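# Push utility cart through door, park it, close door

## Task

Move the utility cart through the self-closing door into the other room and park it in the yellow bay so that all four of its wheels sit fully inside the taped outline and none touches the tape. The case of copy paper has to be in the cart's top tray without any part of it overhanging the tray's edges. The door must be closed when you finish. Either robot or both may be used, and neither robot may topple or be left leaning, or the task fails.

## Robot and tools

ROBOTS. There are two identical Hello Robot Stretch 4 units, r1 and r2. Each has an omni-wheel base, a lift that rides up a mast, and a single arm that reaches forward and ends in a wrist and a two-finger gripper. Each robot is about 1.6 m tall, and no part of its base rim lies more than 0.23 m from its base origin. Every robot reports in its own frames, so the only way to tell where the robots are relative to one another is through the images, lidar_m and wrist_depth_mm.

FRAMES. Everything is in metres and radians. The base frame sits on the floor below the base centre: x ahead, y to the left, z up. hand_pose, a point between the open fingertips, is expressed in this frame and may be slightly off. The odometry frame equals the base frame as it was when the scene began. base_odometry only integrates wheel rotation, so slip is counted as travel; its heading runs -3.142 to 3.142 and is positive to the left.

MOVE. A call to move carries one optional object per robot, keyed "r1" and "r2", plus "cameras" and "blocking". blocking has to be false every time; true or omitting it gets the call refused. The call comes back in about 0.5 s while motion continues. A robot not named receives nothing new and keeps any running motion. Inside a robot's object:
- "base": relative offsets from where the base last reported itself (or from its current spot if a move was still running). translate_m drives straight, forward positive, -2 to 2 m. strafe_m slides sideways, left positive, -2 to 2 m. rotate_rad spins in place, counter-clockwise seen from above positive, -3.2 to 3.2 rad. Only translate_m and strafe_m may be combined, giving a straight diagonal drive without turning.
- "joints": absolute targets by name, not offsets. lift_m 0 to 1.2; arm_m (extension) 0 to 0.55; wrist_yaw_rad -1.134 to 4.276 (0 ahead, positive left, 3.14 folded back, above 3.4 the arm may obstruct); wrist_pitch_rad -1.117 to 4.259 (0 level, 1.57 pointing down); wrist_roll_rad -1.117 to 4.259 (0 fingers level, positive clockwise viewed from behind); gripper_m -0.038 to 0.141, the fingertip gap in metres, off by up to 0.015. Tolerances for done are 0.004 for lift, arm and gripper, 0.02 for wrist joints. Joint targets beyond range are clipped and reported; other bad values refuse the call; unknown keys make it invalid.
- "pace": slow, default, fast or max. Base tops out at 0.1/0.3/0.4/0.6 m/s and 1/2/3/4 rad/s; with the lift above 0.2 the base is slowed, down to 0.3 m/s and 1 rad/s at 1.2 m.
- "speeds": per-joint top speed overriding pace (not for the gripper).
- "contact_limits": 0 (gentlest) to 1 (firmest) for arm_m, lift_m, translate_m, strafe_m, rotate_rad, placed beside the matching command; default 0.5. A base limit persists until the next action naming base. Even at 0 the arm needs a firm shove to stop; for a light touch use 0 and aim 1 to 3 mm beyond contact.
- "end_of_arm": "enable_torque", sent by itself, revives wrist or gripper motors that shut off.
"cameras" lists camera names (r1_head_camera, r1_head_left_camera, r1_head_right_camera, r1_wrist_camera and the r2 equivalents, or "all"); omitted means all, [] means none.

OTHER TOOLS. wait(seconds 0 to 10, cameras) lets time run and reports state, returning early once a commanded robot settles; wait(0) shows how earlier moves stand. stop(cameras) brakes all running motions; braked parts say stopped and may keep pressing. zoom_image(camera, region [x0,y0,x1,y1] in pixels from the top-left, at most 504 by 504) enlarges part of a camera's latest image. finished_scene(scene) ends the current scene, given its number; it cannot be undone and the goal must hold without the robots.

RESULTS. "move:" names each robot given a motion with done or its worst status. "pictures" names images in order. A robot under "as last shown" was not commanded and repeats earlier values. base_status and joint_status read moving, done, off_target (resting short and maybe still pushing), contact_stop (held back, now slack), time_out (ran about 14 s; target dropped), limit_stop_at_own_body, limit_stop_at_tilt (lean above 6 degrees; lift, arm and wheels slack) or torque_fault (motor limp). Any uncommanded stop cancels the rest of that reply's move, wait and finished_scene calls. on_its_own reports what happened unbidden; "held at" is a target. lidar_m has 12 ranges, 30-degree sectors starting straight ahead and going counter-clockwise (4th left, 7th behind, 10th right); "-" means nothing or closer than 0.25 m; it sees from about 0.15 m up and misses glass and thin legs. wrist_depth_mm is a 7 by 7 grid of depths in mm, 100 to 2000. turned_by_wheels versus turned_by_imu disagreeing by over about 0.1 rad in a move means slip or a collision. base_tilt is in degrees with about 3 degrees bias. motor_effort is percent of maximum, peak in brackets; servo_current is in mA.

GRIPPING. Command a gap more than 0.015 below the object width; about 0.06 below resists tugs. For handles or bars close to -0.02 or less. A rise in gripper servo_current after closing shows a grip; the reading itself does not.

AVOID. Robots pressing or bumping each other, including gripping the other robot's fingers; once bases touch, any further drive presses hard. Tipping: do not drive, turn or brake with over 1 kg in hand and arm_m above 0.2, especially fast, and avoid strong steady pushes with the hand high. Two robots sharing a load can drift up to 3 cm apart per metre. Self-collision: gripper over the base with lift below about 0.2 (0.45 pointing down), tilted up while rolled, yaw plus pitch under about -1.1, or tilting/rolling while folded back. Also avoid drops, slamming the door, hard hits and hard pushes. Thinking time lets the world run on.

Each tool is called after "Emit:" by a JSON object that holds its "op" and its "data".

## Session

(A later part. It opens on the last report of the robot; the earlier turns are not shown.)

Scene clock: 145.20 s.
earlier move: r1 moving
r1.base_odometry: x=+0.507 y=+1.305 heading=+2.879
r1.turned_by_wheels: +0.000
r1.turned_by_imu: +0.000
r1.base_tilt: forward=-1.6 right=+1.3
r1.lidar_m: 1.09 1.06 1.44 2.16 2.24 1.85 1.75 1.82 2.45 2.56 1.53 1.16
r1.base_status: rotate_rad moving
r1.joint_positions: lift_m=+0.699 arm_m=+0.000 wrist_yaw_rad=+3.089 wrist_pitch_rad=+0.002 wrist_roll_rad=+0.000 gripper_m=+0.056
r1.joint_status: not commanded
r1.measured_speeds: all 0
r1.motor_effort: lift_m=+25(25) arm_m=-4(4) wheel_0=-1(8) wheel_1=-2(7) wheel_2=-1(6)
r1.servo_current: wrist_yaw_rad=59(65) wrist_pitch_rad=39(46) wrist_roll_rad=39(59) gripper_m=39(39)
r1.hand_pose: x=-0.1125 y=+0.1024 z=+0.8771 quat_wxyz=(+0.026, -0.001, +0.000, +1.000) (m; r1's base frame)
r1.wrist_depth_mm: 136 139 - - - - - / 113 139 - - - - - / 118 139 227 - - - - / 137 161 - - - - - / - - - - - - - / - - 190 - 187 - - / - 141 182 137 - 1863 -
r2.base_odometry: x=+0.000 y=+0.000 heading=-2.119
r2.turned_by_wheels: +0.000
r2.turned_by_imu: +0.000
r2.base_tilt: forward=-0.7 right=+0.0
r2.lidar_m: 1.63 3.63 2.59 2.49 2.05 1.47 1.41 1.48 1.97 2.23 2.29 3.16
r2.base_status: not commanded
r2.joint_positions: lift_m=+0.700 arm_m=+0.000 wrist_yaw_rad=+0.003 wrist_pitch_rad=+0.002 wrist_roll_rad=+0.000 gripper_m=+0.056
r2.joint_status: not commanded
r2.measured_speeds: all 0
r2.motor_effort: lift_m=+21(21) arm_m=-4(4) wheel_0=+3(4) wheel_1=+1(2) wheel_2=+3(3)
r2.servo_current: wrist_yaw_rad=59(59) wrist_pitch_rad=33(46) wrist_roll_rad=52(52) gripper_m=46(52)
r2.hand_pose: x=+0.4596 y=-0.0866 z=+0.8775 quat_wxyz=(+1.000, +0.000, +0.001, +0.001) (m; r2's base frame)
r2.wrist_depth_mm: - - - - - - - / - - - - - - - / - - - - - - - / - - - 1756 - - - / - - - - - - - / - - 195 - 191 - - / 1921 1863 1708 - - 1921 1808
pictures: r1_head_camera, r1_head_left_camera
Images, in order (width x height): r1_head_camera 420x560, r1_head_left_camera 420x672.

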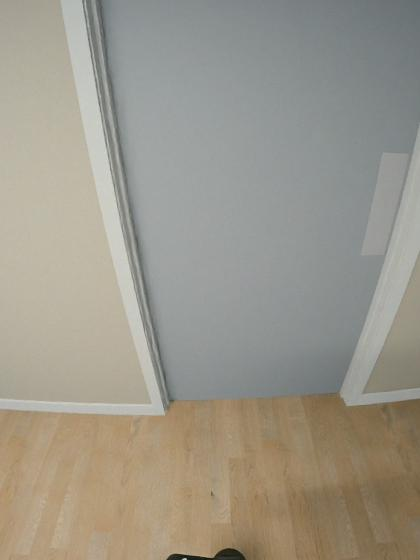

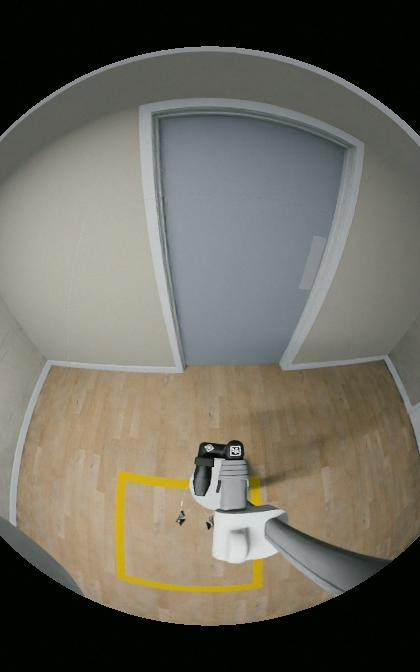

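Emit:
{"op": "move", "data": {"blocking": false, "r1": {"base":{"strafe_m":-0.33}}, "r2": {"base":{"translate_m":0.95,"strafe_m":0.38},"joints":{"wrist_roll_rad":1.57,"gripper_m":0.12,"lift_m":0.75}}, "cameras": []}}

Emit:
{"op": "wait", "data": {"seconds": 2, "cameras": []}}

Emit:
{"op": "move", "data": {"blocking": false, "r1": {"base":{"translate_m":1.6},"contact_limits":{"translate_m":0.7}}, "cameras": []}}

Emit:
{"op": "wait", "data": {"seconds": 2, "cameras": []}}

Emit:
{"op": "move", "data": {"blocking": false, "r2": {"base":{"rotate_rad":-0.28}}, "cameras": []}}

Emit:
{"op": "wait", "data": {"seconds": 1.5, "cameras": ["r1_head_left_camera","r2_head_camera","r2_wrist_camera","r1_head_camera"]}}

Scene clock: 181.83 s.
earlier move: r1 done
move: r1 moving; r2 moving
r1.base_odometry: x=+0.517 y=+1.340 heading=+2.879
r1.turned_by_wheels: +0.000
r1.turned_by_imu: +0.000
r1.base_tilt: forward=-1.6 right=+1.2
r1.lidar_m: 1.10 1.09 1.42 2.17 2.26 1.84 1.75 1.83 2.46 2.50 1.53 1.16
r1.base_status: strafe_m moving
r1.joint_positions: lift_m=+0.699 arm_m=+0.000 wrist_yaw_rad=+3.089 wrist_pitch_rad=+0.002 wrist_roll_rad=+0.000 gripper_m=+0.056
r1.joint_status: not commanded
r1.measured_speeds: translate_m=+0.000 strafe_m=-0.139 rotate_rad=+0.003 lift_m=+0.000 arm_m=+0.000 wrist_yaw_rad=+0.000 wrist_pitch_rad=+0.000 wrist_roll_rad=+0.000
r1.motor_effort: lift_m=+25(25) arm_m=-4(4) wheel_0=+9(12) wheel_1=-9(10) wheel_2=+1(1)
r1.servo_current: wrist_yaw_rad=52(59) wrist_pitch_rad=46(46) wrist_roll_rad=39(72) gripper_m=39(46)
r1.hand_pose: x=-0.1125 y=+0.1024 z=+0.8771 quat_wxyz=(+0.026, -0.001, +0.000, +1.000) (m; r1's base frame)
r1.wrist_depth_mm: 136 139 - - - - - / 114 139 - - - - - / 118 140 228 - - - - / 137 162 - - - - - / - - - - - - - / - - 190 - 187 - - / - 140 182 137 - 1863 -
r2.base_odometry: x=-0.005 y=-0.033 heading=-2.119
r2.turned_by_wheels: +0.000
r2.turned_by_imu: +0.001
r2.base_tilt: forward=-0.7 right=+0.1
r2.lidar_m: 1.59 3.61 2.57 2.45 2.08 1.54 1.42 1.50 2.04 2.25 2.33 3.18
r2.base_status: translate_m moving; strafe_m moving
r2.joint_positions: lift_m=+0.735 arm_m=+0.000 wrist_yaw_rad=+0.003 wrist_pitch_rad=+0.002 wrist_roll_rad=+0.589 gripper_m=+0.075
r2.joint_status: lift_m moving; wrist_roll_rad moving; gripper_m moving
r2.measured_speeds: translate_m=+0.121 strafe_m=+0.050 rotate_rad=-0.006 lift_m=+0.099 arm_m=+0.000 wrist_yaw_rad=+0.000 wrist_pitch_rad=+0.000 wrist_roll_rad=+1.820
r2.motor_effort: lift_m=+23(27) arm_m=-4(4) wheel_0=+5(8) wheel_1=+10(11) wheel_2=-13(13)
r2.servo_current: wrist_yaw_rad=46(52) wrist_pitch_rad=39(46) wrist_roll_rad=78(98) gripper_m=85(98)
r2.hand_pose: x=+0.4596 y=-0.0866 z=+0.9127 quat_wxyz=(+0.957, +0.290, +0.001, +0.001) (m; r2's base frame)
r2.wrist_depth_mm: - - - - - - - / - - - - - - - / - - - - - - - / - - - 1708 - - - / - - - - - - 1756 / - - 191 1464 188 1808 1430 / - - - - - 1397 1205
pictures: none
No camera images: "cameras" was empty.

Scene clock: 183.77 s.
earlier move: r1 done; r2 moving
r1.base_odometry: x=+0.593 y=+1.624 heading=+2.879
r1.turned_by_wheels: +0.000
r1.turned_by_imu: -0.002
r1.base_tilt: forward=-1.5 right=+1.3
r1.lidar_m: 1.10 1.15 1.42 2.46 2.55 1.82 1.74 1.83 2.34 2.21 1.54 1.09
r1.base_status: done
r1.joint_positions: lift_m=+0.700 arm_m=+0.000 wrist_yaw_rad=+3.089 wrist_pitch_rad=+0.002 wrist_roll_rad=+0.000 gripper_m=+0.056
r1.joint_status: not commanded
r1.measured_speeds: all 0
r1.motor_effort: lift_m=+24(25) arm_m=-4(4) wheel_0=+1(12) wheel_1=-2(11) wheel_2=+0(2)
r1.servo_current: wrist_yaw_rad=46(72) wrist_pitch_rad=26(52) wrist_roll_rad=39(72) gripper_m=46(46)
r1.hand_pose: x=-0.1125 y=+0.1024 z=+0.8772 quat_wxyz=(+0.026, -0.001, +0.000, +1.000) (m; r1's base frame)
r1.wrist_depth_mm: 136 139 - - - - - / 112 139 - - - - - / 116 139 220 - - - - / 137 159 - - - - - / - - - - - - - / - - 190 - 187 - - / - 140 182 137 - 1863 -
r2.base_odometry: x=-0.094 y=-0.556 heading=-2.118
r2.turned_by_wheels: +0.000
r2.turned_by_imu: +0.001
r2.base_tilt: forward=-0.7 right=+0.1
r2.lidar_m: 1.08 3.33 2.40 2.28 2.40 2.03 1.93 2.01 2.54 2.43 2.52 3.42
r2.base_status: translate_m moving; strafe_m moving
r2.joint_positions: lift_m=+0.750 arm_m=+0.000 wrist_yaw_rad=+0.003 wrist_pitch_rad=+0.002 wrist_roll_rad=+1.568 gripper_m=+0.120
r2.joint_status: all done
r2.measured_speeds: translate_m=+0.278 strafe_m=+0.112 rotate_rad=+0.004 lift_m=+0.000 arm_m=+0.000 wrist_yaw_rad=+0.000 wrist_pitch_rad=+0.000 wrist_roll_rad=+0.000
r2.motor_effort: lift_m=+21(27) arm_m=-4(4) wheel_0=+6(9) wheel_1=+7(12) wheel_2=-9(13)
r2.servo_current: wrist_yaw_rad=39(59) wrist_pitch_rad=46(52) wrist_roll_rad=46(98) gripper_m=52(104)
r2.hand_pose: x=+0.4596 y=-0.0866 z=+0.9275 quat_wxyz=(+0.708, +0.706, +0.002, +0.000) (m; r2's base frame)
r2.wrist_depth_mm: - - - - - 1808 1229 / - - - - - 1808 1308 / - - - 1308 - 1160 1229 / - - - 1182 - 946 - / - - - - - 1008 - / - - 198 - 200 1661 1308 / - - - - - 1863 1255
wait: 1.93 of 2 s (r1 has come to rest)
pictures: none
No camera images: "cameras" was empty.

Scene clock: 184.27 s.
earlier move: r2 moving
move: r1 moving
r1.base_odometry: x=+0.563 y=+1.632 heading=+2.880
r1.turned_by_wheels: +0.000
r1.turned_by_imu: +0.000
r1.base_tilt: forward=-1.6 right=+1.3
r1.lidar_m: 1.08 1.13 1.38 2.47 2.57 1.87 1.76 1.85 2.35 2.22 1.49 1.06
r1.base_status: translate_m moving
r1.joint_positions: lift_m=+0.700 arm_m=+0.000 wrist_yaw_rad=+3.089 wrist_pitch_rad=+0.002 wrist_roll_rad=+0.000 gripper_m=+0.056
r1.joint_status: not commanded
r1.measured_speeds: translate_m=+0.122 strafe_m=+0.001 rotate_rad=-0.001 lift_m=+0.000 arm_m=+0.000 wrist_yaw_rad=+0.000 wrist_pitch_rad=+0.000 wrist_roll_rad=+0.000
r1.motor_effort: lift_m=+24(24) arm_m=-4(4) wheel_0=+7(10) wheel_1=+6(7) wheel_2=-8(8)
r1.servo_current: wrist_yaw_rad=59(65) wrist_pitch_rad=39(52) wrist_roll_rad=59(59) gripper_m=39(46)
r1.contact_limits: translate_m 0.7
r1.hand_pose: x=-0.1125 y=+0.1024 z=+0.8772 quat_wxyz=(+0.026, -0.001, +0.000, +1.000) (m; r1's base frame)
r1.wrist_depth_mm: 136 138 - - - - - / 111 138 - - - - - / 117 139 211 - - - - / 137 152 252 - - - - / - - - - - - - / - - 190 - 188 - - / - 151 182 136 - 1863 -
r2.base_odometry: x=-0.119 y=-0.704 heading=-2.119
r2.turned_by_wheels: +0.000
r2.turned_by_imu: +0.000
r2.base_tilt: forward=-0.7 right=+0.1
r2.lidar_m: 0.98 3.25 2.37 2.24 2.34 2.17 2.06 2.15 2.61 2.48 2.57 1.00
r2.base_status: translate_m moving; strafe_m moving
r2.joint_positions: lift_m=+0.750 arm_m=+0.000 wrist_yaw_rad=+0.003 wrist_pitch_rad=+0.002 wrist_roll_rad=+1.568 gripper_m=+0.120
r2.joint_status: not commanded
r2.measured_speeds: translate_m=+0.279 strafe_m=+0.112 rotate_rad=+0.001 lift_m=+0.000 arm_m=+0.000 wrist_yaw_rad=+0.000 wrist_pitch_rad=+0.000 wrist_roll_rad=+0.000
r2.motor_effort: lift_m=+21(21) arm_m=-4(4) wheel_0=+4(8) wheel_1=+7(8) wheel_2=-8(9)
r2.servo_current: wrist_yaw_rad=52(52) wrist_pitch_rad=33(46) wrist_roll_rad=39(65) gripper_m=52(52)
r2.hand_pose: x=+0.4596 y=-0.0866 z=+0.9275 quat_wxyz=(+0.708, +0.706, +0.002, +0.000) (m; r2's base frame)
r2.wrist_depth_mm: - - - - - 1808 1255 / - - - - - 1863 1255 / - - - 1098 1281 798 - / - - - 1138 1464 831 - / - - - - - 878 - / - - 198 - 196 1661 1308 / - - - - - 1921 1281
pictures: none
No camera images: "cameras" was empty.

Scene clock: 186.17 s.
earlier move: r1 moving; r2 done
r1.base_odometry: x=+0.070 y=+1.764 heading=+2.880
r1.turned_by_wheels: +0.000
r1.turned_by_imu: +0.000
r1.base_tilt: forward=-1.6 right=+1.3
r1.lidar_m: 0.57 0.56 0.81 1.80 2.58 2.38 2.26 2.38 2.32 2.21 0.77 0.59
r1.base_status: translate_m moving
r1.joint_positions: lift_m=+0.700 arm_m=+0.000 wrist_yaw_rad=+3.089 wrist_pitch_rad=+0.002 wrist_roll_rad=+0.000 gripper_m=+0.056
r1.joint_status: not commanded
r1.measured_speeds: translate_m=+0.300 strafe_m=-0.001 rotate_rad=+0.002 lift_m=+0.000 arm_m=+0.000 wrist_yaw_rad=+0.000 wrist_pitch_rad=+0.000 wrist_roll_rad=+0.000
r1.motor_effort: lift_m=+24(24) arm_m=-4(4) wheel_0=+4(10) wheel_1=+6(8) wheel_2=-6(10)
r1.servo_current: wrist_yaw_rad=52(65) wrist_pitch_rad=46(52) wrist_roll_rad=33(72) gripper_m=46(46)
r1.contact_limits: translate_m 0.7
r1.hand_pose: x=-0.1125 y=+0.1024 z=+0.8772 quat_wxyz=(+0.026, -0.001, +0.000, +1.000) (m; r1's base frame)
r1.wrist_depth_mm: 136 138 - - - - - / 109 138 - - - - - / 116 139 251 - - - - / 135 148 - - - - - / - - - - - - - / - - 193 - 187 - - / - 1921 1921 154 - - -
r2.base_odometry: x=-0.170 y=-1.009 heading=-2.118
r2.turned_by_wheels: +0.000
r2.turned_by_imu: +0.001
r2.base_tilt: forward=-0.6 right=+0.1
r2.lidar_m: 0.74 3.08 2.24 2.12 2.21 2.49 2.34 2.45 2.67 2.60 2.70 0.74
r2.base_status: done
r2.joint_positions: lift_m=+0.750 arm_m=+0.000 wrist_yaw_rad=+0.003 wrist_pitch_rad=+0.002 wrist_roll_rad=+1.568 gripper_m=+0.120
r2.joint_status: not commanded
r2.measured_speeds: all 0
r2.motor_effort: lift_m=+21(21) arm_m=-4(4) wheel_0=+4(9) wheel_1=+2(8) wheel_2=-3(10)
r2.servo_current: wrist_yaw_rad=52(59) wrist_pitch_rad=39(46) wrist_roll_rad=52(65) gripper_m=52(59)
r2.hand_pose: x=+0.4596 y=-0.0866 z=+0.9275 quat_wxyz=(+0.708, +0.706, +0.002, +0.000) (m; r2's base frame)
r2.wrist_depth_mm: - - - 866 496 976 - / - - - 759 517 1078 525 / - - - 831 539 - 549 / - - - 946 574 - 569 / - - - - 591 - 591 / - - 199 - 214 1618 1308 / - - - - - 1863 1255
wait: 1.90 of 2 s (r2 has come to rest)
pictures: none
No camera images: "cameras" was empty.

Scene clock: 186.67 s.
earlier move: r1 moving
move: r2 moving
r1.base_odometry: x=-0.074 y=+1.803 heading=+2.880
r1.turned_by_wheels: +0.000
r1.turned_by_imu: +0.000
r1.base_tilt: forward=-1.6 right=+1.3
r1.lidar_m: 0.42 0.42 0.63 1.28 2.59 2.55 2.42 2.54 2.32 1.63 0.50 0.46
r1.base_status: translate_m moving
r1.joint_positions: lift_m=+0.700 arm_m=+0.000 wrist_yaw_rad=+3.089 wrist_pitch_rad=+0.002 wrist_roll_rad=+0.000 gripper_m=+0.056
r1.joint_status: not commanded
r1.measured_speeds: translate_m=+0.300 strafe_m=+0.000 rotate_rad=+0.002 lift_m=+0.000 arm_m=+0.000 wrist_yaw_rad=+0.000 wrist_pitch_rad=+0.000 wrist_roll_rad=+0.000
r1.motor_effort: lift_m=+24(24) arm_m=-4(4) wheel_0=+6(6) wheel_1=+5(6) wheel_2=-6(6)
r1.servo_current: wrist_yaw_rad=65(65) wrist_pitch_rad=39(46) wrist_roll_rad=33(59) gripper_m=39(46)
r1.contact_limits: translate_m 0.7
r1.hand_pose: x=-0.1125 y=+0.1024 z=+0.8772 quat_wxyz=(+0.026, -0.001, +0.000, +1.000) (m; r1's base frame)
r1.wrist_depth_mm: 136 138 - - - - - / 109 138 - - - - - / 113 139 252 - - - - / 135 149 - - - - - / - - - - - - - / - - 193 - 188 - - / - 1921 1983 153 - - -
r2.base_odometry: x=-0.170 y=-1.009 heading=-2.338
r2.turned_by_wheels: -0.219
r2.turned_by_imu: -0.213
r2.base_tilt: forward=-0.7 right=+0.1
r2.lidar_m: 0.72 3.37 2.47 2.14 2.15 2.56 2.36 2.37 2.79 2.57 2.61 0.77
r2.base_status: rotate_rad moving
r2.joint_positions: lift_m=+0.750 arm_m=+0.000 wrist_yaw_rad=+0.002 wrist_pitch_rad=+0.002 wrist_roll_rad=+1.568 gripper_m=+0.120
r2.joint_status: not commanded
r2.measured_speeds: translate_m=+0.001 strafe_m=+0.000 rotate_rad=-0.515 lift_m=+0.000 arm_m=+0.000 wrist_yaw_rad=-0.005 wrist_pitch_rad=+0.000 wrist_roll_rad=+0.000
r2.motor_effort: lift_m=+21(21) arm_m=-4(4) wheel_0=+4(9) wheel_1=+4(10) wheel_2=+4(10)
r2.servo_current: wrist_yaw_rad=52(52) wrist_pitch_rad=33(46) wrist_roll_rad=52(59) gripper_m=46(59)
r2.hand_pose: x=+0.4595 y=-0.0867 z=+0.9275 quat_wxyz=(+0.708, +0.706, +0.001, +0.000) (m; r2's base frame)
r2.wrist_depth_mm: - - - - - 1863 1255 / - - - - - 1863 1205 / - - - 946 559 - 564 / - - - 809 564 - 569 / - - - 878 574 - 574 / - - 198 946 214 - 580 / - - - - - 1863 591
pictures: none
No camera images: "cameras" was empty.

Scene clock: 187.20 s.
earlier move: r1 moving; r2 done
r1.base_odometry: x=-0.229 y=+1.844 heading=+2.880
r1.turned_by_wheels: +0.000
r1.turned_by_imu: +0.000
r1.base_tilt: forward=-1.6 right=+1.3
r1.lidar_m: 0.25 0.28 0.40 0.73 2.57 2.75 2.62 2.71 2.31 0.93 0.39 0.29
r1.base_status: translate_m moving
r1.joint_positions: lift_m=+0.700 arm_m=+0.000 wrist_yaw_rad=+3.089 wrist_pitch_rad=+0.002 wrist_roll_rad=+0.000 gripper_m=+0.056
r1.joint_status: not commanded
r1.measured_speeds: translate_m=+0.300 strafe_m=+0.000 rotate_rad=+0.002 lift_m=+0.000 arm_m=+0.000 wrist_yaw_rad=+0.000 wrist_pitch_rad=+0.000 wrist_roll_rad=+0.000
r1.motor_effort: lift_m=+24(24) arm_m=-4(4) wheel_0=+4(7) wheel_1=+4(7) wheel_2=-5(7)
r1.servo_current: wrist_yaw_rad=52(65) wrist_pitch_rad=39(46) wrist_roll_rad=52(72) gripper_m=39(46)
r1.contact_limits: translate_m 0.7
r1.hand_pose: x=-0.1125 y=+0.1024 z=+0.8772 quat_wxyz=(+0.026, -0.001, +0.000, +1.000) (m; r1's base frame)
r1.wrist_depth_mm: 136 138 - - - - - / 109 138 - - - - - / 113 138 251 - - - - / 136 149 - - - - - / - - - - - - - / - - 194 - 188 - - / - 1921 1921 153 - - -
r2.base_odometry: x=-0.170 y=-1.009 heading=-2.397
r2.turned_by_wheels: -0.060
r2.turned_by_imu: -0.058
r2.base_tilt: forward=-0.7 right=+0.1
r2.lidar_m: 0.73 0.79 2.55 2.14 2.13 2.46 2.36 2.36 2.66 2.60 2.58 0.80
r2.base_status: done
r2.joint_positions: lift_m=+0.750 arm_m=+0.000 wrist_yaw_rad=+0.002 wrist_pitch_rad=+0.002 wrist_roll_rad=+1.568 gripper_m=+0.120
r2.joint_status: not commanded
r2.measured_speeds: all 0
r2.motor_effort: lift_m=+21(21) arm_m=-4(4) wheel_0=+5(9) wheel_1=+3(10) wheel_2=+5(10)
r2.servo_current: wrist_yaw_rad=59(59) wrist_pitch_rad=46(46) wrist_roll_rad=39(59) gripper_m=52(59)
r2.hand_pose: x=+0.4595 y=-0.0867 z=+0.9275 quat_wxyz=(+0.708, +0.706, +0.001, +0.000) (m; r2's base frame)
r2.wrist_depth_mm: - - - - - 1808 1281 / - - - - - 1863 1255 / - - - - - 1863 580 / - - - 878 574 - 574 / - - - 820 569 - 574 / - - 198 891 200 - 580 / - - - - - - 574
wait: 0.53 of 1.5 s (r2 has come to rest)
pictures: r1_head_camera, r1_head_left_camera, r2_head_camera, r2_wrist_camera
Images, in order (width x height): r1_head_camera 420x560, r1_head_left_camera 420x672, r2_head_camera 420x560, r2_wrist_camera 616x392.

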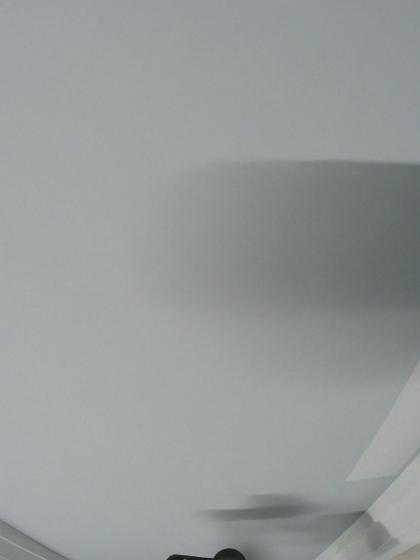

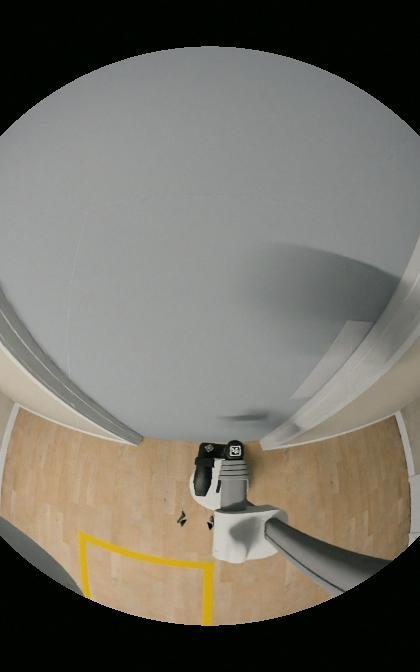

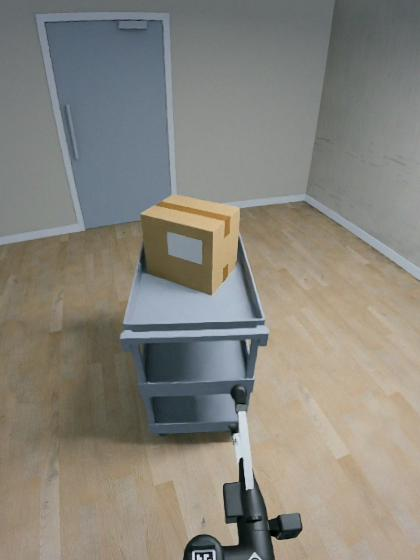

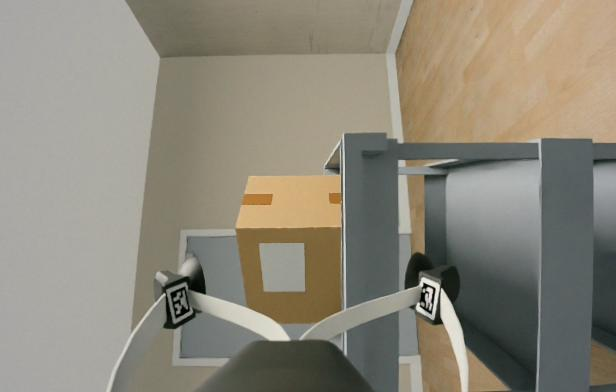

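Emit:
{"op": "move", "data": {"blocking": false, "r2": {"base":{"strafe_m":0.115},"joints":{"lift_m":0.65,"gripper_m":0.141}}, "cameras": ["r1_head_left_camera","r1_head_right_camera","r1_head_camera"]}}

Emit:
{"op": "wait", "data": {"seconds": 1.5, "cameras": ["r2_wrist_camera","r2_head_camera"]}}

Scene clock: 198.73 s.
earlier move: r1 done
move: r2 moving
r1.base_odometry: x=-0.952 y=+2.038 heading=+2.879
r1.turned_by_wheels: +0.000
r1.turned_by_imu: +0.321
r1.base_tilt: forward=-1.7 right=+1.3
r1.lidar_m: 0.25 0.25 0.25 0.25 0.52 3.25 3.26 0.57 0.68 2.38 2.80 0.39
r1.base_status: done
r1.joint_positions: lift_m=+0.700 arm_m=+0.000 wrist_yaw_rad=+3.096 wrist_pitch_rad=+0.002 wrist_roll_rad=+0.000 gripper_m=+0.056
r1.joint_status: not commanded
r1.measured_speeds: all 0
r1.motor_effort: lift_m=+19(19) arm_m=+5(5) wheel_0=+2(2) wheel_1=+6(6) wheel_2=-9(9)
r1.servo_current: wrist_yaw_rad=52(72) wrist_pitch_rad=39(46) wrist_roll_rad=59(59) gripper_m=39(46)
r1.contact_limits: translate_m 0.7
r1.hand_pose: x=-0.1133 y=+0.1005 z=+0.8776 quat_wxyz=(+0.023, -0.001, +0.000, +1.000) (m; r1's base frame)
r1.wrist_depth_mm: - 137 - - - - - / - 136 - - - - - / 106 137 190 - - - - / 122 138 265 - - - - / - - - - - - - / - - 194 - 187 - - / - 1921 1921 153 - 1863 -
r2.base_odometry: x=-0.146 y=-1.035 heading=-2.397
r2.turned_by_wheels: +0.000
r2.turned_by_imu: +0.001
r2.base_tilt: forward=-0.6 right=+0.1
r2.lidar_m: 0.72 3.44 2.51 2.13 2.09 2.46 2.39 2.36 2.70 2.65 2.63 0.79
r2.base_status: strafe_m moving
r2.joint_positions: lift_m=+0.712 arm_m=+0.000 wrist_yaw_rad=+0.002 wrist_pitch_rad=+0.002 wrist_roll_rad=+1.568 gripper_m=+0.132
r2.joint_status: lift_m moving; gripper_m moving
r2.measured_speeds: translate_m=+0.001 strafe_m=+0.141 rotate_rad=-0.005 lift_m=-0.146 arm_m=+0.000 wrist_yaw_rad=+0.000 wrist_pitch_rad=+0.000 wrist_roll_rad=+0.000
r2.motor_effort: lift_m=+11(22) arm_m=-4(4) wheel_0=-7(11) wheel_1=+10(12) wheel_2=+0(4)
r2.servo_current: wrist_yaw_rad=39(59) wrist_pitch_rad=39(46) wrist_roll_rad=46(59) gripper_m=65(91)
r2.hand_pose: x=+0.4595 y=-0.0867 z=+0.8901 quat_wxyz=(+0.708, +0.706, +0.001, +0.000) (m; r2's base frame)
r2.wrist_depth_mm: - - - - - 1756 1229 / - - - - - 1756 1255 / - - - - 580 1078 580 / - - - 809 - 1078 580 / - - 891 831 580 574 585 / - - 217 580 213 574 574 / - - - - - - 580
pictures: r1_head_camera, r1_head_left_camera, r1_head_right_camera
Images, in order (width x height): r1_head_camera 420x560, r1_head_left_camera 420x672, r1_head_right_camera 420x672.

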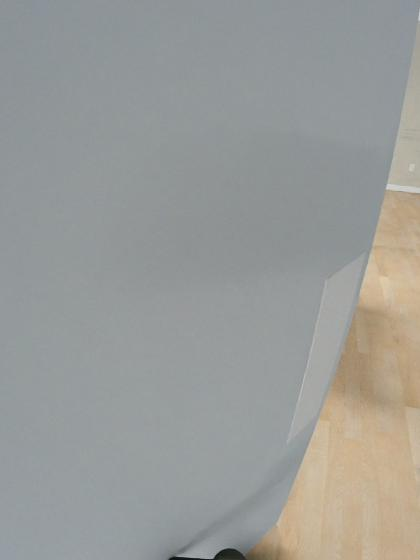

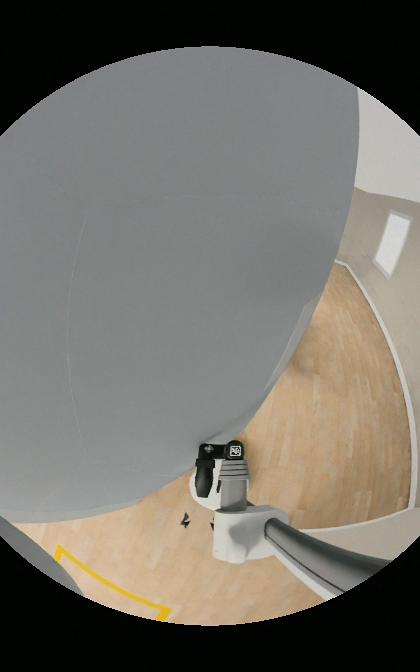

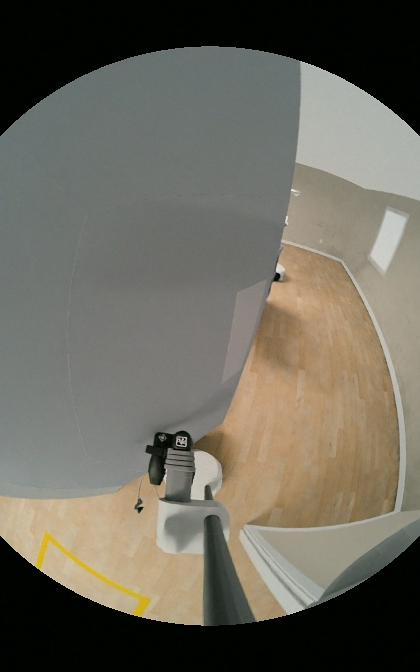

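Scene clock: 199.80 s.
earlier move: r2 done
r1.base_odometry: x=-0.952 y=+2.038 heading=+2.879
r1.turned_by_wheels: +0.000
r1.turned_by_imu: +0.000
r1.base_tilt: forward=-1.7 right=+1.3
r1.lidar_m: 0.25 0.25 0.25 0.25 0.51 3.24 3.25 0.58 0.68 2.39 2.81 0.37
r1.base_status: done
r1.joint_positions: lift_m=+0.700 arm_m=+0.000 wrist_yaw_rad=+3.096 wrist_pitch_rad=+0.002 wrist_roll_rad=+0.000 gripper_m=+0.056
r1.joint_status: not commanded
r1.measured_speeds: all 0
r1.motor_effort: lift_m=+19(19) arm_m=+5(5) wheel_0=+2(3) wheel_1=+6(7) wheel_2=-9(9)
r1.servo_current: wrist_yaw_rad=52(78) wrist_pitch_rad=39(46) wrist_roll_rad=46(65) gripper_m=39(46)
r1.contact_limits: translate_m 0.7
r1.hand_pose: x=-0.1133 y=+0.1005 z=+0.8776 quat_wxyz=(+0.023, -0.001, +0.000, +1.000) (m; r1's base frame)
r1.wrist_depth_mm: - 136 - - - - - / - 137 - - - - - / 106 137 191 - - - - / 122 137 264 - - - - / - - - - - - - / - - 193 - 186 - - / - 1983 1921 153 - 1863 -
r2.base_odometry: x=-0.092 y=-1.093 heading=-2.397
r2.turned_by_wheels: +0.000
r2.turned_by_imu: +0.000
r2.base_tilt: forward=-0.7 right=+0.0
r2.lidar_m: 0.72 3.40 2.42 2.03 2.00 2.36 2.39 2.39 2.75 2.72 2.70 0.78
r2.base_status: done
r2.joint_positions: lift_m=+0.650 arm_m=+0.000 wrist_yaw_rad=+0.002 wrist_pitch_rad=+0.002 wrist_roll_rad=+1.568 gripper_m=+0.141
r2.joint_status: all done
r2.measured_speeds: all 0
r2.motor_effort: lift_m=+14(22) arm_m=-4(4) wheel_0=-1(11) wheel_1=+1(12) wheel_2=+0(4)
r2.servo_current: wrist_yaw_rad=39(65) wrist_pitch_rad=46(46) wrist_roll_rad=46(65) gripper_m=52(91)
r2.hand_pose: x=+0.4595 y=-0.0867 z=+0.8281 quat_wxyz=(+0.708, +0.706, +0.001, +0.000) (m; r2's base frame)
r2.wrist_depth_mm: - - - - - 1661 1160 / - - - 564 - 569 1042 / - - - 574 - 574 - / - - 809 574 - 574 - / - - 917 574 - 574 - / - - - 574 211 574 1118 / - - - - - 1708 1138
wait: 1.07 of 1.5 s (r2 has come to rest)
pictures: r2_head_camera, r2_wrist_camera
Images, in order (width x height): r2_head_camera 420x560, r2_wrist_camera 616x392.

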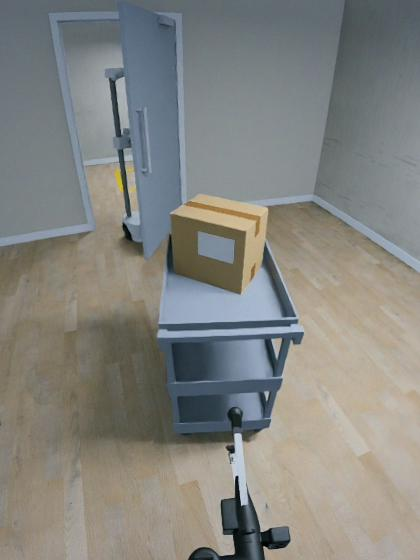

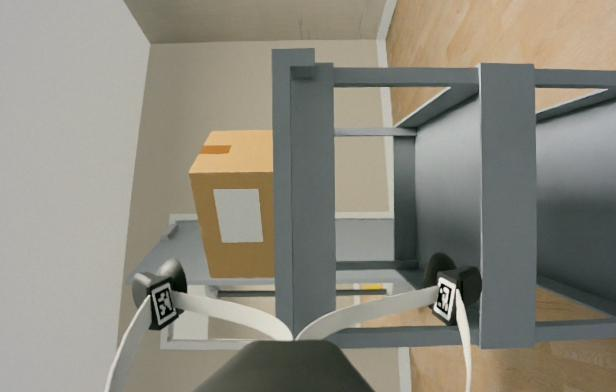

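Emit:
{"op": "move", "data": {"blocking": false, "r2": {"base":{"translate_m":0.24},"contact_limits":{"translate_m":0.1}}, "cameras": []}}

Emit:
{"op": "wait", "data": {"seconds": 2, "cameras": ["r2_wrist_camera","r2_head_camera"]}}

Scene clock: 207.00 s.
move: r2 moving
r1: as last shown
r1.base_tilt: forward=-1.6 right=+1.3
r1.lidar_m: 0.25 0.25 0.25 0.25 0.50 3.24 3.27 0.59 0.67 2.40 2.83 0.38
r1.motor_effort: lift_m=+19(19) arm_m=+5(5) wheel_0=+2(3) wheel_1=+6(6) wheel_2=-9(9)
r1.servo_current: wrist_yaw_rad=46(72) wrist_pitch_rad=39(39) wrist_roll_rad=52(65) gripper_m=46(52)
r1.contact_limits: translate_m 0.7
r1.wrist_depth_mm: - 137 - - - - - / - 136 - - - - - / 106 137 190 - - - - / 122 138 265 - - - - / - - - - - - - / - - 193 - 187 - - / - 1921 1921 153 - 1921 -
r2.base_odometry: x=-0.115 y=-1.115 heading=-2.397
r2.turned_by_wheels: +0.000
r2.turned_by_imu: +0.001
r2.base_tilt: forward=-0.6 right=+0.1
r2.lidar_m: 0.70 3.39 2.43 2.05 2.03 2.32 2.43 2.43 2.77 2.66 2.69 0.75
r2.base_status: translate_m moving
r2.joint_positions: lift_m=+0.650 arm_m=+0.000 wrist_yaw_rad=+0.002 wrist_pitch_rad=+0.002 wrist_roll_rad=+1.568 gripper_m=+0.141
r2.joint_status: not commanded
r2.measured_speeds: translate_m=+0.121 strafe_m=+0.000 rotate_rad=-0.003 lift_m=+0.000 arm_m=+0.000 wrist_yaw_rad=+0.000 wrist_pitch_rad=+0.000 wrist_roll_rad=+0.000
r2.motor_effort: lift_m=+14(14) arm_m=-4(4) wheel_0=+5(9) wheel_1=+7(9) wheel_2=-11(12)
r2.servo_current: wrist_yaw_rad=52(65) wrist_pitch_rad=46(46) wrist_roll_rad=46(59) gripper_m=52(59)
r2.contact_limits: translate_m 0.1
r2.hand_pose: x=+0.4595 y=-0.0867 z=+0.8281 quat_wxyz=(+0.708, +0.706, +0.001, +0.000) (m; r2's base frame)
r2.wrist_depth_mm: - - - - - 1618 1118 / - - - 544 - 544 820 / - - - 549 - 544 - / - - 788 544 - 544 544 / - - 878 549 - 549 - / - - - 549 - 549 1042 / - - - - 549 1430 1098
pictures: none
No camera images: "cameras" was empty.

Scene clock: 208.77 s.
earlier move: r2 done
r1.base_odometry: x=-0.952 y=+2.038 heading=+2.879
r1.turned_by_wheels: +0.000
r1.turned_by_imu: +0.000
r1.base_tilt: forward=-1.7 right=+1.3
r1.lidar_m: 0.25 0.25 0.25 0.25 0.48 3.25 3.25 0.57 0.70 2.37 2.81 0.37
r1.base_status: not commanded
r1.joint_positions: lift_m=+0.700 arm_m=+0.000 wrist_yaw_rad=+3.096 wrist_pitch_rad=+0.002 wrist_roll_rad=+0.000 gripper_m=+0.056
r1.joint_status: not commanded
r1.measured_speeds: all 0
r1.motor_effort: lift_m=+19(19) arm_m=+5(5) wheel_0=+2(3) wheel_1=+6(7) wheel_2=-9(9)
r1.servo_current: wrist_yaw_rad=65(72) wrist_pitch_rad=46(52) wrist_roll_rad=59(65) gripper_m=39(52)
r1.contact_limits: translate_m 0.7
r1.hand_pose: x=-0.1133 y=+0.1005 z=+0.8776 quat_wxyz=(+0.023, -0.001, +0.000, +1.000) (m; r1's base frame)
r1.wrist_depth_mm: - 136 - - - - - / - 137 - - - - - / 106 137 190 - - - - / 122 137 265 - - - - / - - - - - - - / - - 193 - 187 - - / - 1921 1983 154 - 1863 -
r2.base_odometry: x=-0.269 y=-1.256 heading=-2.397
r2.turned_by_wheels: +0.000
r2.turned_by_imu: +0.000
r2.base_tilt: forward=-0.7 right=+0.1
r2.lidar_m: 0.50 2.95 2.50 2.10 2.11 2.41 2.63 2.62 2.99 2.63 2.64 0.51
r2.base_status: done
r2.joint_positions: lift_m=+0.650 arm_m=+0.000 wrist_yaw_rad=+0.002 wrist_pitch_rad=+0.002 wrist_roll_rad=+1.568 gripper_m=+0.141
r2.joint_status: not commanded
r2.measured_speeds: all 0
r2.motor_effort: lift_m=+14(14) arm_m=-4(4) wheel_0=+3(10) wheel_1=+3(10) wheel_2=-4(14)
r2.servo_current: wrist_yaw_rad=39(65) wrist_pitch_rad=33(46) wrist_roll_rad=52(59) gripper_m=52(59)
r2.contact_limits: translate_m 0.1
r2.hand_pose: x=+0.4595 y=-0.0867 z=+0.8281 quat_wxyz=(+0.708, +0.706, +0.001, +0.000) (m; r2's base frame)
r2.wrist_depth_mm: - - - 332 - 1537 - / - - - 334 - 732 - / - - 597 334 - - - / - - 569 334 - - - / - - 627 336 - - - / - - 277 338 200 187 - / - - - - - 1808 -
wait: 1.77 of 2 s (r2 has come to rest)
pictures: r2_head_camera, r2_wrist_camera
Images, in order (width x height): r2_head_camera 420x560, r2_wrist_camera 616x392.

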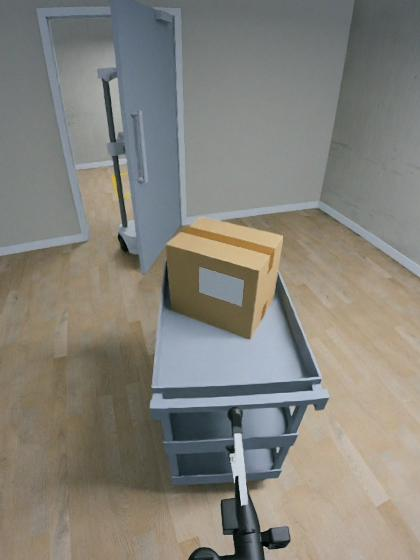

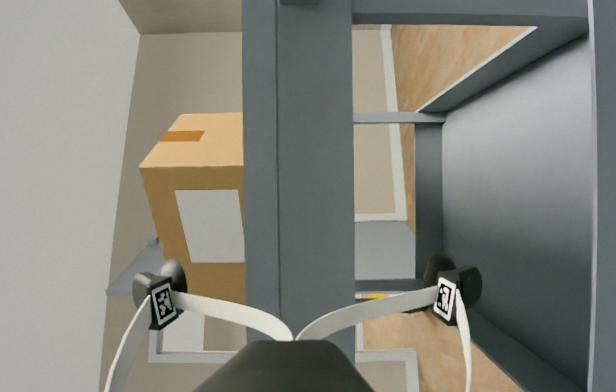

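Emit:
{"op": "move", "data": {"blocking": false, "r2": {"base":{"translate_m":0.145},"contact_limits":{"translate_m":0.1}}, "cameras": []}}

Emit:
{"op": "wait", "data": {"seconds": 2, "cameras": ["r2_wrist_camera"]}}

Emit:
{"op": "move", "data": {"blocking": false, "r2": {"joints":{"gripper_m":0.01}}, "cameras": []}}

Emit:
{"op": "wait", "data": {"seconds": 2, "cameras": ["r2_wrist_camera","r2_head_camera"]}}

Scene clock: 226.33 s.
move: r2 moving
r1: as last shown
r1.lidar_m: 0.25 0.25 0.25 0.25 0.51 3.21 3.26 0.57 0.69 2.38 2.79 0.38
r1.motor_effort: lift_m=+19(19) arm_m=+5(5) wheel_0=+2(3) wheel_1=+6(6) wheel_2=-9(9)
r1.servo_current: wrist_yaw_rad=65(72) wrist_pitch_rad=39(46) wrist_roll_rad=59(65) gripper_m=33(46)
r1.contact_limits: translate_m 0.7
r1.wrist_depth_mm: - 136 - - - - - / - 137 - - - - - / 106 137 190 - - - - / 122 137 266 - - - - / - - - - - - - / - - 193 - 187 - - / - 1921 1983 153 - 1983 -
r2.base_odometry: x=-0.292 y=-1.277 heading=-2.397
r2.turned_by_wheels: +0.000
r2.turned_by_imu: +0.000
r2.base_tilt: forward=-0.6 right=+0.1
r2.lidar_m: 0.47 2.81 2.52 2.13 2.10 2.39 2.67 2.65 3.03 2.62 2.62 0.49
r2.base_status: translate_m moving
r2.joint_positions: lift_m=+0.650 arm_m=+0.000 wrist_yaw_rad=+0.002 wrist_pitch_rad=+0.002 wrist_roll_rad=+1.568 gripper_m=+0.141
r2.joint_status: not commanded
r2.measured_speeds: translate_m=+0.122 strafe_m=+0.000 rotate_rad=-0.002 lift_m=+0.000 arm_m=+0.000 wrist_yaw_rad=+0.000 wrist_pitch_rad=+0.000 wrist_roll_rad=+0.000
r2.motor_effort: lift_m=+14(14) arm_m=-4(4) wheel_0=+6(10) wheel_1=+7(8) wheel_2=-13(13)
r2.servo_current: wrist_yaw_rad=52(59) wrist_pitch_rad=33(46) wrist_roll_rad=46(59) gripper_m=52(59)
r2.contact_limits: translate_m 0.1
r2.hand_pose: x=+0.4595 y=-0.0867 z=+0.8281 quat_wxyz=(+0.708, +0.706, +0.001, +0.000) (m; r2's base frame)
r2.wrist_depth_mm: - - - 306 - 1618 - / - - - 304 - 831 - / - - 564 307 - - - / - - 544 307 - - - / - - 597 306 - - - / - - 248 307 200 189 - / - - - - - 1756 -
pictures: none
No camera images: "cameras" was empty.

Scene clock: 227.67 s.
earlier move: r2 done
r1.base_odometry: x=-0.952 y=+2.038 heading=+2.879
r1.turned_by_wheels: +0.000
r1.turned_by_imu: +0.000
r1.base_tilt: forward=-1.7 right=+1.3
r1.lidar_m: 0.25 0.25 0.25 0.25 0.49 3.23 3.24 0.57 0.66 2.36 2.82 0.39
r1.base_status: not commanded
r1.joint_positions: lift_m=+0.700 arm_m=+0.000 wrist_yaw_rad=+3.096 wrist_pitch_rad=+0.002 wrist_roll_rad=+0.000 gripper_m=+0.056
r1.joint_status: not commanded
r1.measured_speeds: all 0
r1.motor_effort: lift_m=+19(19) arm_m=+5(5) wheel_0=+2(3) wheel_1=+6(6) wheel_2=-9(9)
r1.servo_current: wrist_yaw_rad=59(78) wrist_pitch_rad=46(52) wrist_roll_rad=59(65) gripper_m=46(52)
r1.contact_limits: translate_m 0.7
r1.hand_pose: x=-0.1133 y=+0.1005 z=+0.8776 quat_wxyz=(+0.023, -0.001, +0.000, +1.000) (m; r1's base frame)
r1.wrist_depth_mm: - 136 - - - - - / - 137 - - - - - / 106 137 191 - - - - / 122 137 266 - - - - / - - - - - - - / - - 195 - 187 - - / - 1863 1921 153 - 1808 -
r2.base_odometry: x=-0.375 y=-1.354 heading=-2.397
r2.turned_by_wheels: +0.000
r2.turned_by_imu: +0.000
r2.base_tilt: forward=-0.7 right=+0.1
r2.lidar_m: 0.38 0.42 2.53 2.16 2.14 2.43 2.76 2.75 3.07 2.60 2.60 0.42
r2.base_status: done
r2.joint_positions: lift_m=+0.650 arm_m=+0.000 wrist_yaw_rad=-0.003 wrist_pitch_rad=+0.000 wrist_roll_rad=+1.569 gripper_m=+0.141
r2.joint_status: not commanded
r2.measured_speeds: all 0
r2.motor_effort: lift_m=+14(14) arm_m=+4(4) wheel_0=+4(11) wheel_1=+5(9) wheel_2=-5(13)
r2.servo_current: wrist_yaw_rad=46(59) wrist_pitch_rad=39(46) wrist_roll_rad=65(65) gripper_m=52(59)
r2.contact_limits: translate_m 0.1
r2.hand_pose: x=+0.4590 y=-0.0883 z=+0.8286 quat_wxyz=(+0.708, +0.706, -0.001, -0.001) (m; r2's base frame)
r2.wrist_depth_mm: - - 171 230 - 1708 - / - - 171 230 - 1576 - / - - 171 229 - 820 - / - 480 171 229 - 820 - / - - 171 230 229 809 - / - 212 170 229 211 188 - / - - - - - - -
wait: 1.33 of 2 s (r2 has come to rest)
pictures: r2_wrist_camera
Images, in order (width x height): r2_wrist_camera 616x392.

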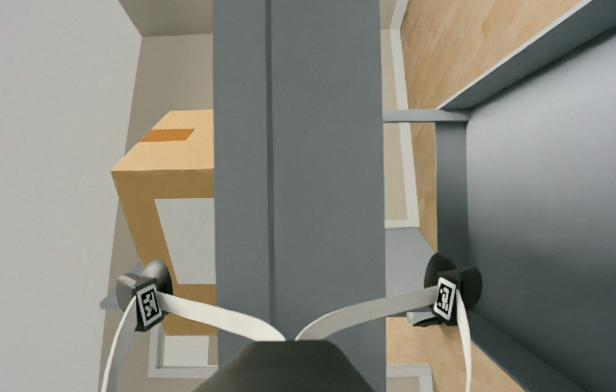

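Scene clock: 228.17 s.
move: r2 moving
r1: as last shown
r1.base_tilt: forward=-1.6 right=+1.3
r1.lidar_m: 0.25 0.25 0.25 0.25 0.49 3.24 3.21 0.59 0.69 2.39 2.80 0.39
r1.motor_effort: lift_m=+19(19) arm_m=+5(5) wheel_0=+2(2) wheel_1=+6(7) wheel_2=-9(9)
r1.servo_current: wrist_yaw_rad=52(72) wrist_pitch_rad=33(52) wrist_roll_rad=59(59) gripper_m=46(46)
r1.contact_limits: translate_m 0.7
r1.wrist_depth_mm: - 137 - - - - - / - 136 - - - - - / 106 137 191 - - - - / 122 137 264 - - - - / - - - - - - - / - - 194 - 187 - - / - 1983 1921 153 - 1921 -
r2.base_odometry: x=-0.375 y=-1.354 heading=-2.397
r2.turned_by_wheels: +0.000
r2.turned_by_imu: +0.000
r2.base_tilt: forward=-0.7 right=+0.0
r2.lidar_m: 0.39 0.38 2.56 2.15 2.15 2.44 2.75 2.76 3.06 2.59 2.60 0.39
r2.base_status: not commanded
r2.joint_positions: lift_m=+0.650 arm_m=+0.000 wrist_yaw_rad=-0.003 wrist_pitch_rad=+0.000 wrist_roll_rad=+1.569 gripper_m=+0.129
r2.joint_status: gripper_m moving
r2.measured_speeds: all 0
r2.motor_effort: lift_m=+14(14) arm_m=+4(4) wheel_0=+4(4) wheel_1=+5(5) wheel_2=-5(6)
r2.servo_current: wrist_yaw_rad=52(52) wrist_pitch_rad=39(46) wrist_roll_rad=46(59) gripper_m=65(104)
r2.contact_limits: translate_m 0.1
r2.hand_pose: x=+0.4590 y=-0.0883 z=+0.8286 quat_wxyz=(+0.708, +0.706, -0.001, -0.001) (m; r2's base frame)
r2.wrist_depth_mm: - - 171 230 - 1756 - / - - 171 229 - 1576 - / - - 171 229 - 831 - / - 484 171 229 - 842 - / - - 171 230 230 820 - / - 213 171 229 195 - - / - - - - - 1921 -
pictures: none
No camera images: "cameras" was empty.

Scene clock: 229.90 s.
earlier move: r2 done
r1.base_odometry: x=-0.952 y=+2.038 heading=+2.879
r1.turned_by_wheels: +0.000
r1.turned_by_imu: +0.000
r1.base_tilt: forward=-1.6 right=+1.3
r1.lidar_m: 0.25 0.25 0.25 0.25 0.51 3.24 3.24 0.57 0.67 2.38 2.82 0.41
r1.base_status: not commanded
r1.joint_positions: lift_m=+0.700 arm_m=+0.000 wrist_yaw_rad=+3.096 wrist_pitch_rad=+0.002 wrist_roll_rad=+0.000 gripper_m=+0.056
r1.joint_status: not commanded
r1.measured_speeds: all 0
r1.motor_effort: lift_m=+19(19) arm_m=+5(5) wheel_0=+2(3) wheel_1=+6(7) wheel_2=-9(9)
r1.servo_current: wrist_yaw_rad=52(72) wrist_pitch_rad=39(52) wrist_roll_rad=52(65) gripper_m=39(46)
r1.contact_limits: translate_m 0.7
r1.hand_pose: x=-0.1133 y=+0.1005 z=+0.8776 quat_wxyz=(+0.023, -0.001, +0.000, +1.000) (m; r1's base frame)
r1.wrist_depth_mm: - 137 - - - - - / - 137 - - - - - / 106 137 190 - - - - / 122 137 266 - - - - / - - - - - - - / - - 193 - 188 - - / - 1983 1983 153 - 1863 -
r2.base_odometry: x=-0.375 y=-1.354 heading=-2.397
r2.turned_by_wheels: +0.000
r2.turned_by_imu: +0.000
r2.base_tilt: forward=-0.7 right=+0.0
r2.lidar_m: 0.39 0.41 2.55 2.14 2.13 2.46 2.77 2.74 3.04 2.61 2.59 0.44
r2.base_status: not commanded
r2.joint_positions: lift_m=+0.650 arm_m=+0.000 wrist_yaw_rad=-0.003 wrist_pitch_rad=+0.000 wrist_roll_rad=+1.569 gripper_m=+0.012
r2.joint_status: all done
r2.measured_speeds: all 0
r2.motor_effort: lift_m=+14(14) arm_m=+4(4) wheel_0=+4(5) wheel_1=+5(5) wheel_2=-5(6)
r2.servo_current: wrist_yaw_rad=46(59) wrist_pitch_rad=46(46) wrist_roll_rad=39(65) gripper_m=169(390)
r2.contact_limits: translate_m 0.1
r2.hand_pose: x=+0.4590 y=-0.0883 z=+0.8286 quat_wxyz=(+0.708, +0.706, -0.001, -0.001) (m; r2's base frame)
r2.wrist_depth_mm: - - 171 231 - 1661 - / - - 171 230 - 778 - / - - 171 230 - - - / - 477 171 230 - - - / - 539 171 230 231 - - / - 549 170 231 183 - - / - - - - - 1863 -
wait: 1.73 of 2 s (r2 has come to rest)
pictures: r2_head_camera, r2_wrist_camera
Images, in order (width x height): r2_head_camera 420x560, r2_wrist_camera 616x392.

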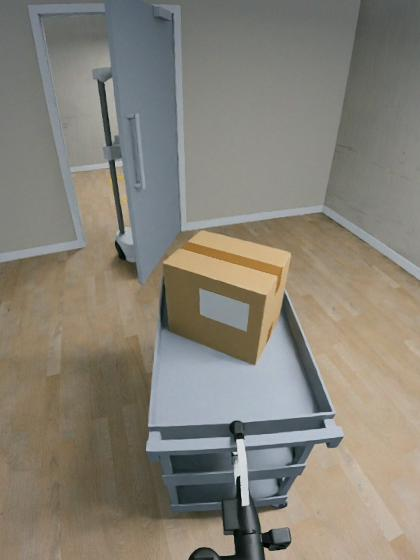

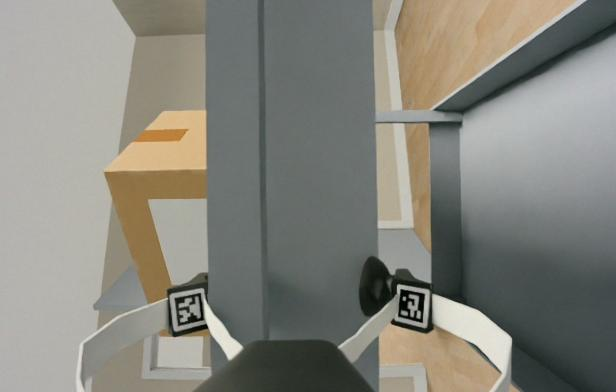

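Emit:
{"op": "move", "data": {"blocking": false, "r2": {"base":{"translate_m":-0.6},"pace":"slow"}, "cameras": []}}

Emit:
{"op": "wait", "data": {"seconds": 7, "cameras": ["r2_wrist_camera","r2_head_camera"]}}

Scene clock: 235.90 s.
move: r2 moving
r1: as last shown
r1.lidar_m: 0.25 0.25 0.25 0.25 0.49 3.24 3.25 0.60 0.67 2.38 2.82 0.38
r1.motor_effort: lift_m=+19(19) arm_m=+5(5) wheel_0=+2(2) wheel_1=+6(6) wheel_2=-9(9)
r1.servo_current: wrist_yaw_rad=46(78) wrist_pitch_rad=46(52) wrist_roll_rad=26(65) gripper_m=39(46)
r1.contact_limits: translate_m 0.7
r1.wrist_depth_mm: - 137 - - - - - / - 136 - - - - - / 106 137 191 - - - - / 122 138 266 - - - - / - - - - - - - / - - 194 - 187 - - / - 1863 1921 153 - 1921 -
r2.base_odometry: x=-0.366 y=-1.346 heading=-2.397
r2.turned_by_wheels: +0.000
r2.turned_by_imu: +0.000
r2.base_tilt: forward=-0.7 right=+0.1
r2.lidar_m: 0.40 0.43 2.52 2.15 2.14 2.44 2.74 2.75 3.06 2.61 2.60 0.44
r2.base_status: translate_m moving
r2.joint_positions: lift_m=+0.650 arm_m=+0.000 wrist_yaw_rad=-0.003 wrist_pitch_rad=-0.007 wrist_roll_rad=+1.569 gripper_m=+0.011
r2.joint_status: not commanded
r2.measured_speeds: translate_m=-0.039 strafe_m=-0.001 rotate_rad=+0.001 lift_m=+0.000 arm_m=+0.000 wrist_yaw_rad=+0.005 wrist_pitch_rad=-0.034 wrist_roll_rad=+0.005
r2.motor_effort: lift_m=+14(14) arm_m=+4(5) wheel_0=-6(7) wheel_1=-6(6) wheel_2=+8(8)
r2.servo_current: wrist_yaw_rad=39(52) wrist_pitch_rad=46(46) wrist_roll_rad=46(59) gripper_m=78(176)
r2.hand_pose: x=+0.4590 y=-0.0883 z=+0.8307 quat_wxyz=(+0.708, +0.706, -0.004, +0.002) (m; r2's base frame)
r2.wrist_depth_mm: - - - 240 238 1808 1205 / - - - 239 238 - - / - - 504 239 238 831 - / - - 484 240 239 820 - / - - 530 240 238 820 - / - - 183 189 185 - - / - - - - - - -
pictures: none
No camera images: "cameras" was empty.

Scene clock: 242.70 s.
earlier move: r2 done
r1.base_odometry: x=-0.952 y=+2.038 heading=+2.879
r1.turned_by_wheels: +0.000
r1.turned_by_imu: +0.000
r1.base_tilt: forward=-1.6 right=+1.3
r1.lidar_m: 0.25 0.25 0.25 0.26 0.48 3.24 3.23 0.57 0.71 2.39 2.80 0.38
r1.base_status: not commanded
r1.joint_positions: lift_m=+0.700 arm_m=+0.000 wrist_yaw_rad=+3.096 wrist_pitch_rad=+0.002 wrist_roll_rad=+0.000 gripper_m=+0.056
r1.joint_status: not commanded
r1.measured_speeds: all 0
r1.motor_effort: lift_m=+19(19) arm_m=+5(5) wheel_0=+2(3) wheel_1=+6(7) wheel_2=-9(9)
r1.servo_current: wrist_yaw_rad=59(78) wrist_pitch_rad=39(52) wrist_roll_rad=46(72) gripper_m=46(46)
r1.contact_limits: translate_m 0.7
r1.hand_pose: x=-0.1133 y=+0.1005 z=+0.8776 quat_wxyz=(+0.023, -0.001, +0.000, +1.000) (m; r1's base frame)
r1.wrist_depth_mm: - 136 - - - - - / - 136 - - - - - / 106 137 191 - - - - / 122 137 266 - - - - / - - - - - - - / - - 194 - 187 - - / - 1921 1921 153 - 1983 -
r2.base_odometry: x=+0.066 y=-0.947 heading=-2.396
r2.turned_by_wheels: +0.001
r2.turned_by_imu: +0.004
r2.base_tilt: forward=-0.7 right=+0.1
r2.lidar_m: 0.38 0.40 2.33 1.96 1.95 2.31 2.18 2.18 2.49 2.76 2.76 0.46
r2.base_status: done
r2.joint_positions: lift_m=+0.650 arm_m=+0.000 wrist_yaw_rad=+0.004 wrist_pitch_rad=-0.008 wrist_roll_rad=+1.569 gripper_m=+0.011
r2.joint_status: not commanded
r2.measured_speeds: all 0
r2.motor_effort: lift_m=+14(14) arm_m=-4(5) wheel_0=+1(12) wheel_1=-3(10) wheel_2=+7(15)
r2.servo_current: wrist_yaw_rad=46(65) wrist_pitch_rad=59(59) wrist_roll_rad=46(65) gripper_m=78(176)
r2.hand_pose: x=+0.4597 y=-0.0862 z=+0.8309 quat_wxyz=(+0.708, +0.706, -0.001, +0.004) (m; r2's base frame)
r2.wrist_depth_mm: - - - 257 258 1808 1229 / - - - 253 253 1808 525 / - - 647 250 249 798 - / - - 480 245 245 831 - / - - 500 240 241 809 - / - - 182 190 184 809 - / - - 591 - - - -
wait: 6.80 of 7 s (r2 has come to rest)
pictures: r2_head_camera, r2_wrist_camera
Images, in order (width x height): r2_head_camera 420x560, r2_wrist_camera 616x392.

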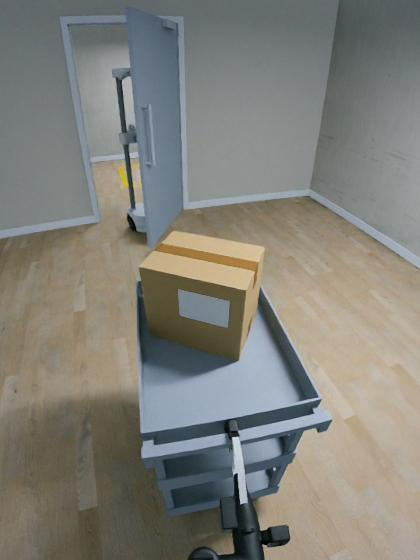

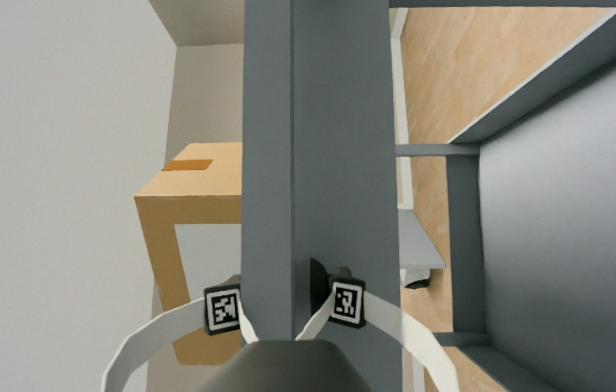

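Emit:
{"op": "move", "data": {"blocking": false, "r1": {"base":{"translate_m":0.33,"strafe_m":0.05},"contact_limits":{"translate_m":0.7,"strafe_m":0.7}}, "cameras": []}}

Emit:
{"op": "wait", "data": {"seconds": 3, "cameras": ["r2_head_camera","r1_head_left_camera","r1_head_right_camera"]}}

r1: "contact_limits": translate_m and strafe_m are given together and make one move, which takes one limit: state it under one of them only
Scene clock: 253.80 s.
r1.base_odometry: x=-0.952 y=+2.038 heading=+2.879
r1.turned_by_wheels: +0.000
r1.turned_by_imu: +0.000
r1.base_tilt: forward=-1.6 right=+1.3
r1.lidar_m: 0.25 0.25 0.25 0.25 0.52 3.25 3.26 0.58 0.69 2.38 2.82 0.39
r1.base_status: not commanded
r1.joint_positions: lift_m=+0.700 arm_m=+0.000 wrist_yaw_rad=+3.096 wrist_pitch_rad=+0.002 wrist_roll_rad=+0.000 gripper_m=+0.056
r1.joint_status: not commanded
r1.measured_speeds: all 0
r1.motor_effort: lift_m=+19(19) arm_m=+5(5) wheel_0=+2(3) wheel_1=+6(7) wheel_2=-9(9)
r1.servo_current: wrist_yaw_rad=59(78) wrist_pitch_rad=46(52) wrist_roll_rad=33(72) gripper_m=46(46)
r1.contact_limits: translate_m 0.7
r1.hand_pose: x=-0.1133 y=+0.1005 z=+0.8776 quat_wxyz=(+0.023, -0.001, +0.000, +1.000) (m; r1's base frame)
r1.wrist_depth_mm: - 137 - - - - - / - 136 - - - - - / 106 136 190 - - - - / 122 138 265 - - - - / - - - - - - - / - - 194 - 187 - - / - 1921 1983 153 - 1921 -
r2.base_odometry: x=+0.066 y=-0.947 heading=-2.396
r2.turned_by_wheels: +0.000
r2.turned_by_imu: +0.000
r2.base_tilt: forward=-0.7 right=+0.1
r2.lidar_m: 0.38 0.42 2.35 1.97 1.93 2.28 2.18 2.17 2.51 2.76 2.76 0.43
r2.base_status: done
r2.joint_positions: lift_m=+0.650 arm_m=+0.000 wrist_yaw_rad=+0.004 wrist_pitch_rad=-0.008 wrist_roll_rad=+1.569 gripper_m=+0.011
r2.joint_status: not commanded
r2.measured_speeds: all 0
r2.motor_effort: lift_m=+14(14) arm_m=-3(5) wheel_0=+2(12) wheel_1=-3(10) wheel_2=+7(15)
r2.servo_current: wrist_yaw_rad=52(65) wrist_pitch_rad=46(59) wrist_roll_rad=46(65) gripper_m=78(176)
r2.hand_pose: x=+0.4597 y=-0.0862 z=+0.8309 quat_wxyz=(+0.708, +0.706, -0.001, +0.004) (m; r2's base frame)
r2.wrist_depth_mm: - - - 257 260 1756 1205 / - - - 253 255 1808 525 / - - 640 249 249 798 - / - - 480 244 245 842 - / - - 504 241 241 809 - / - - 183 190 185 809 - / - - 591 - - - -
pictures: none

not run: a call was refused earlier in this reply.


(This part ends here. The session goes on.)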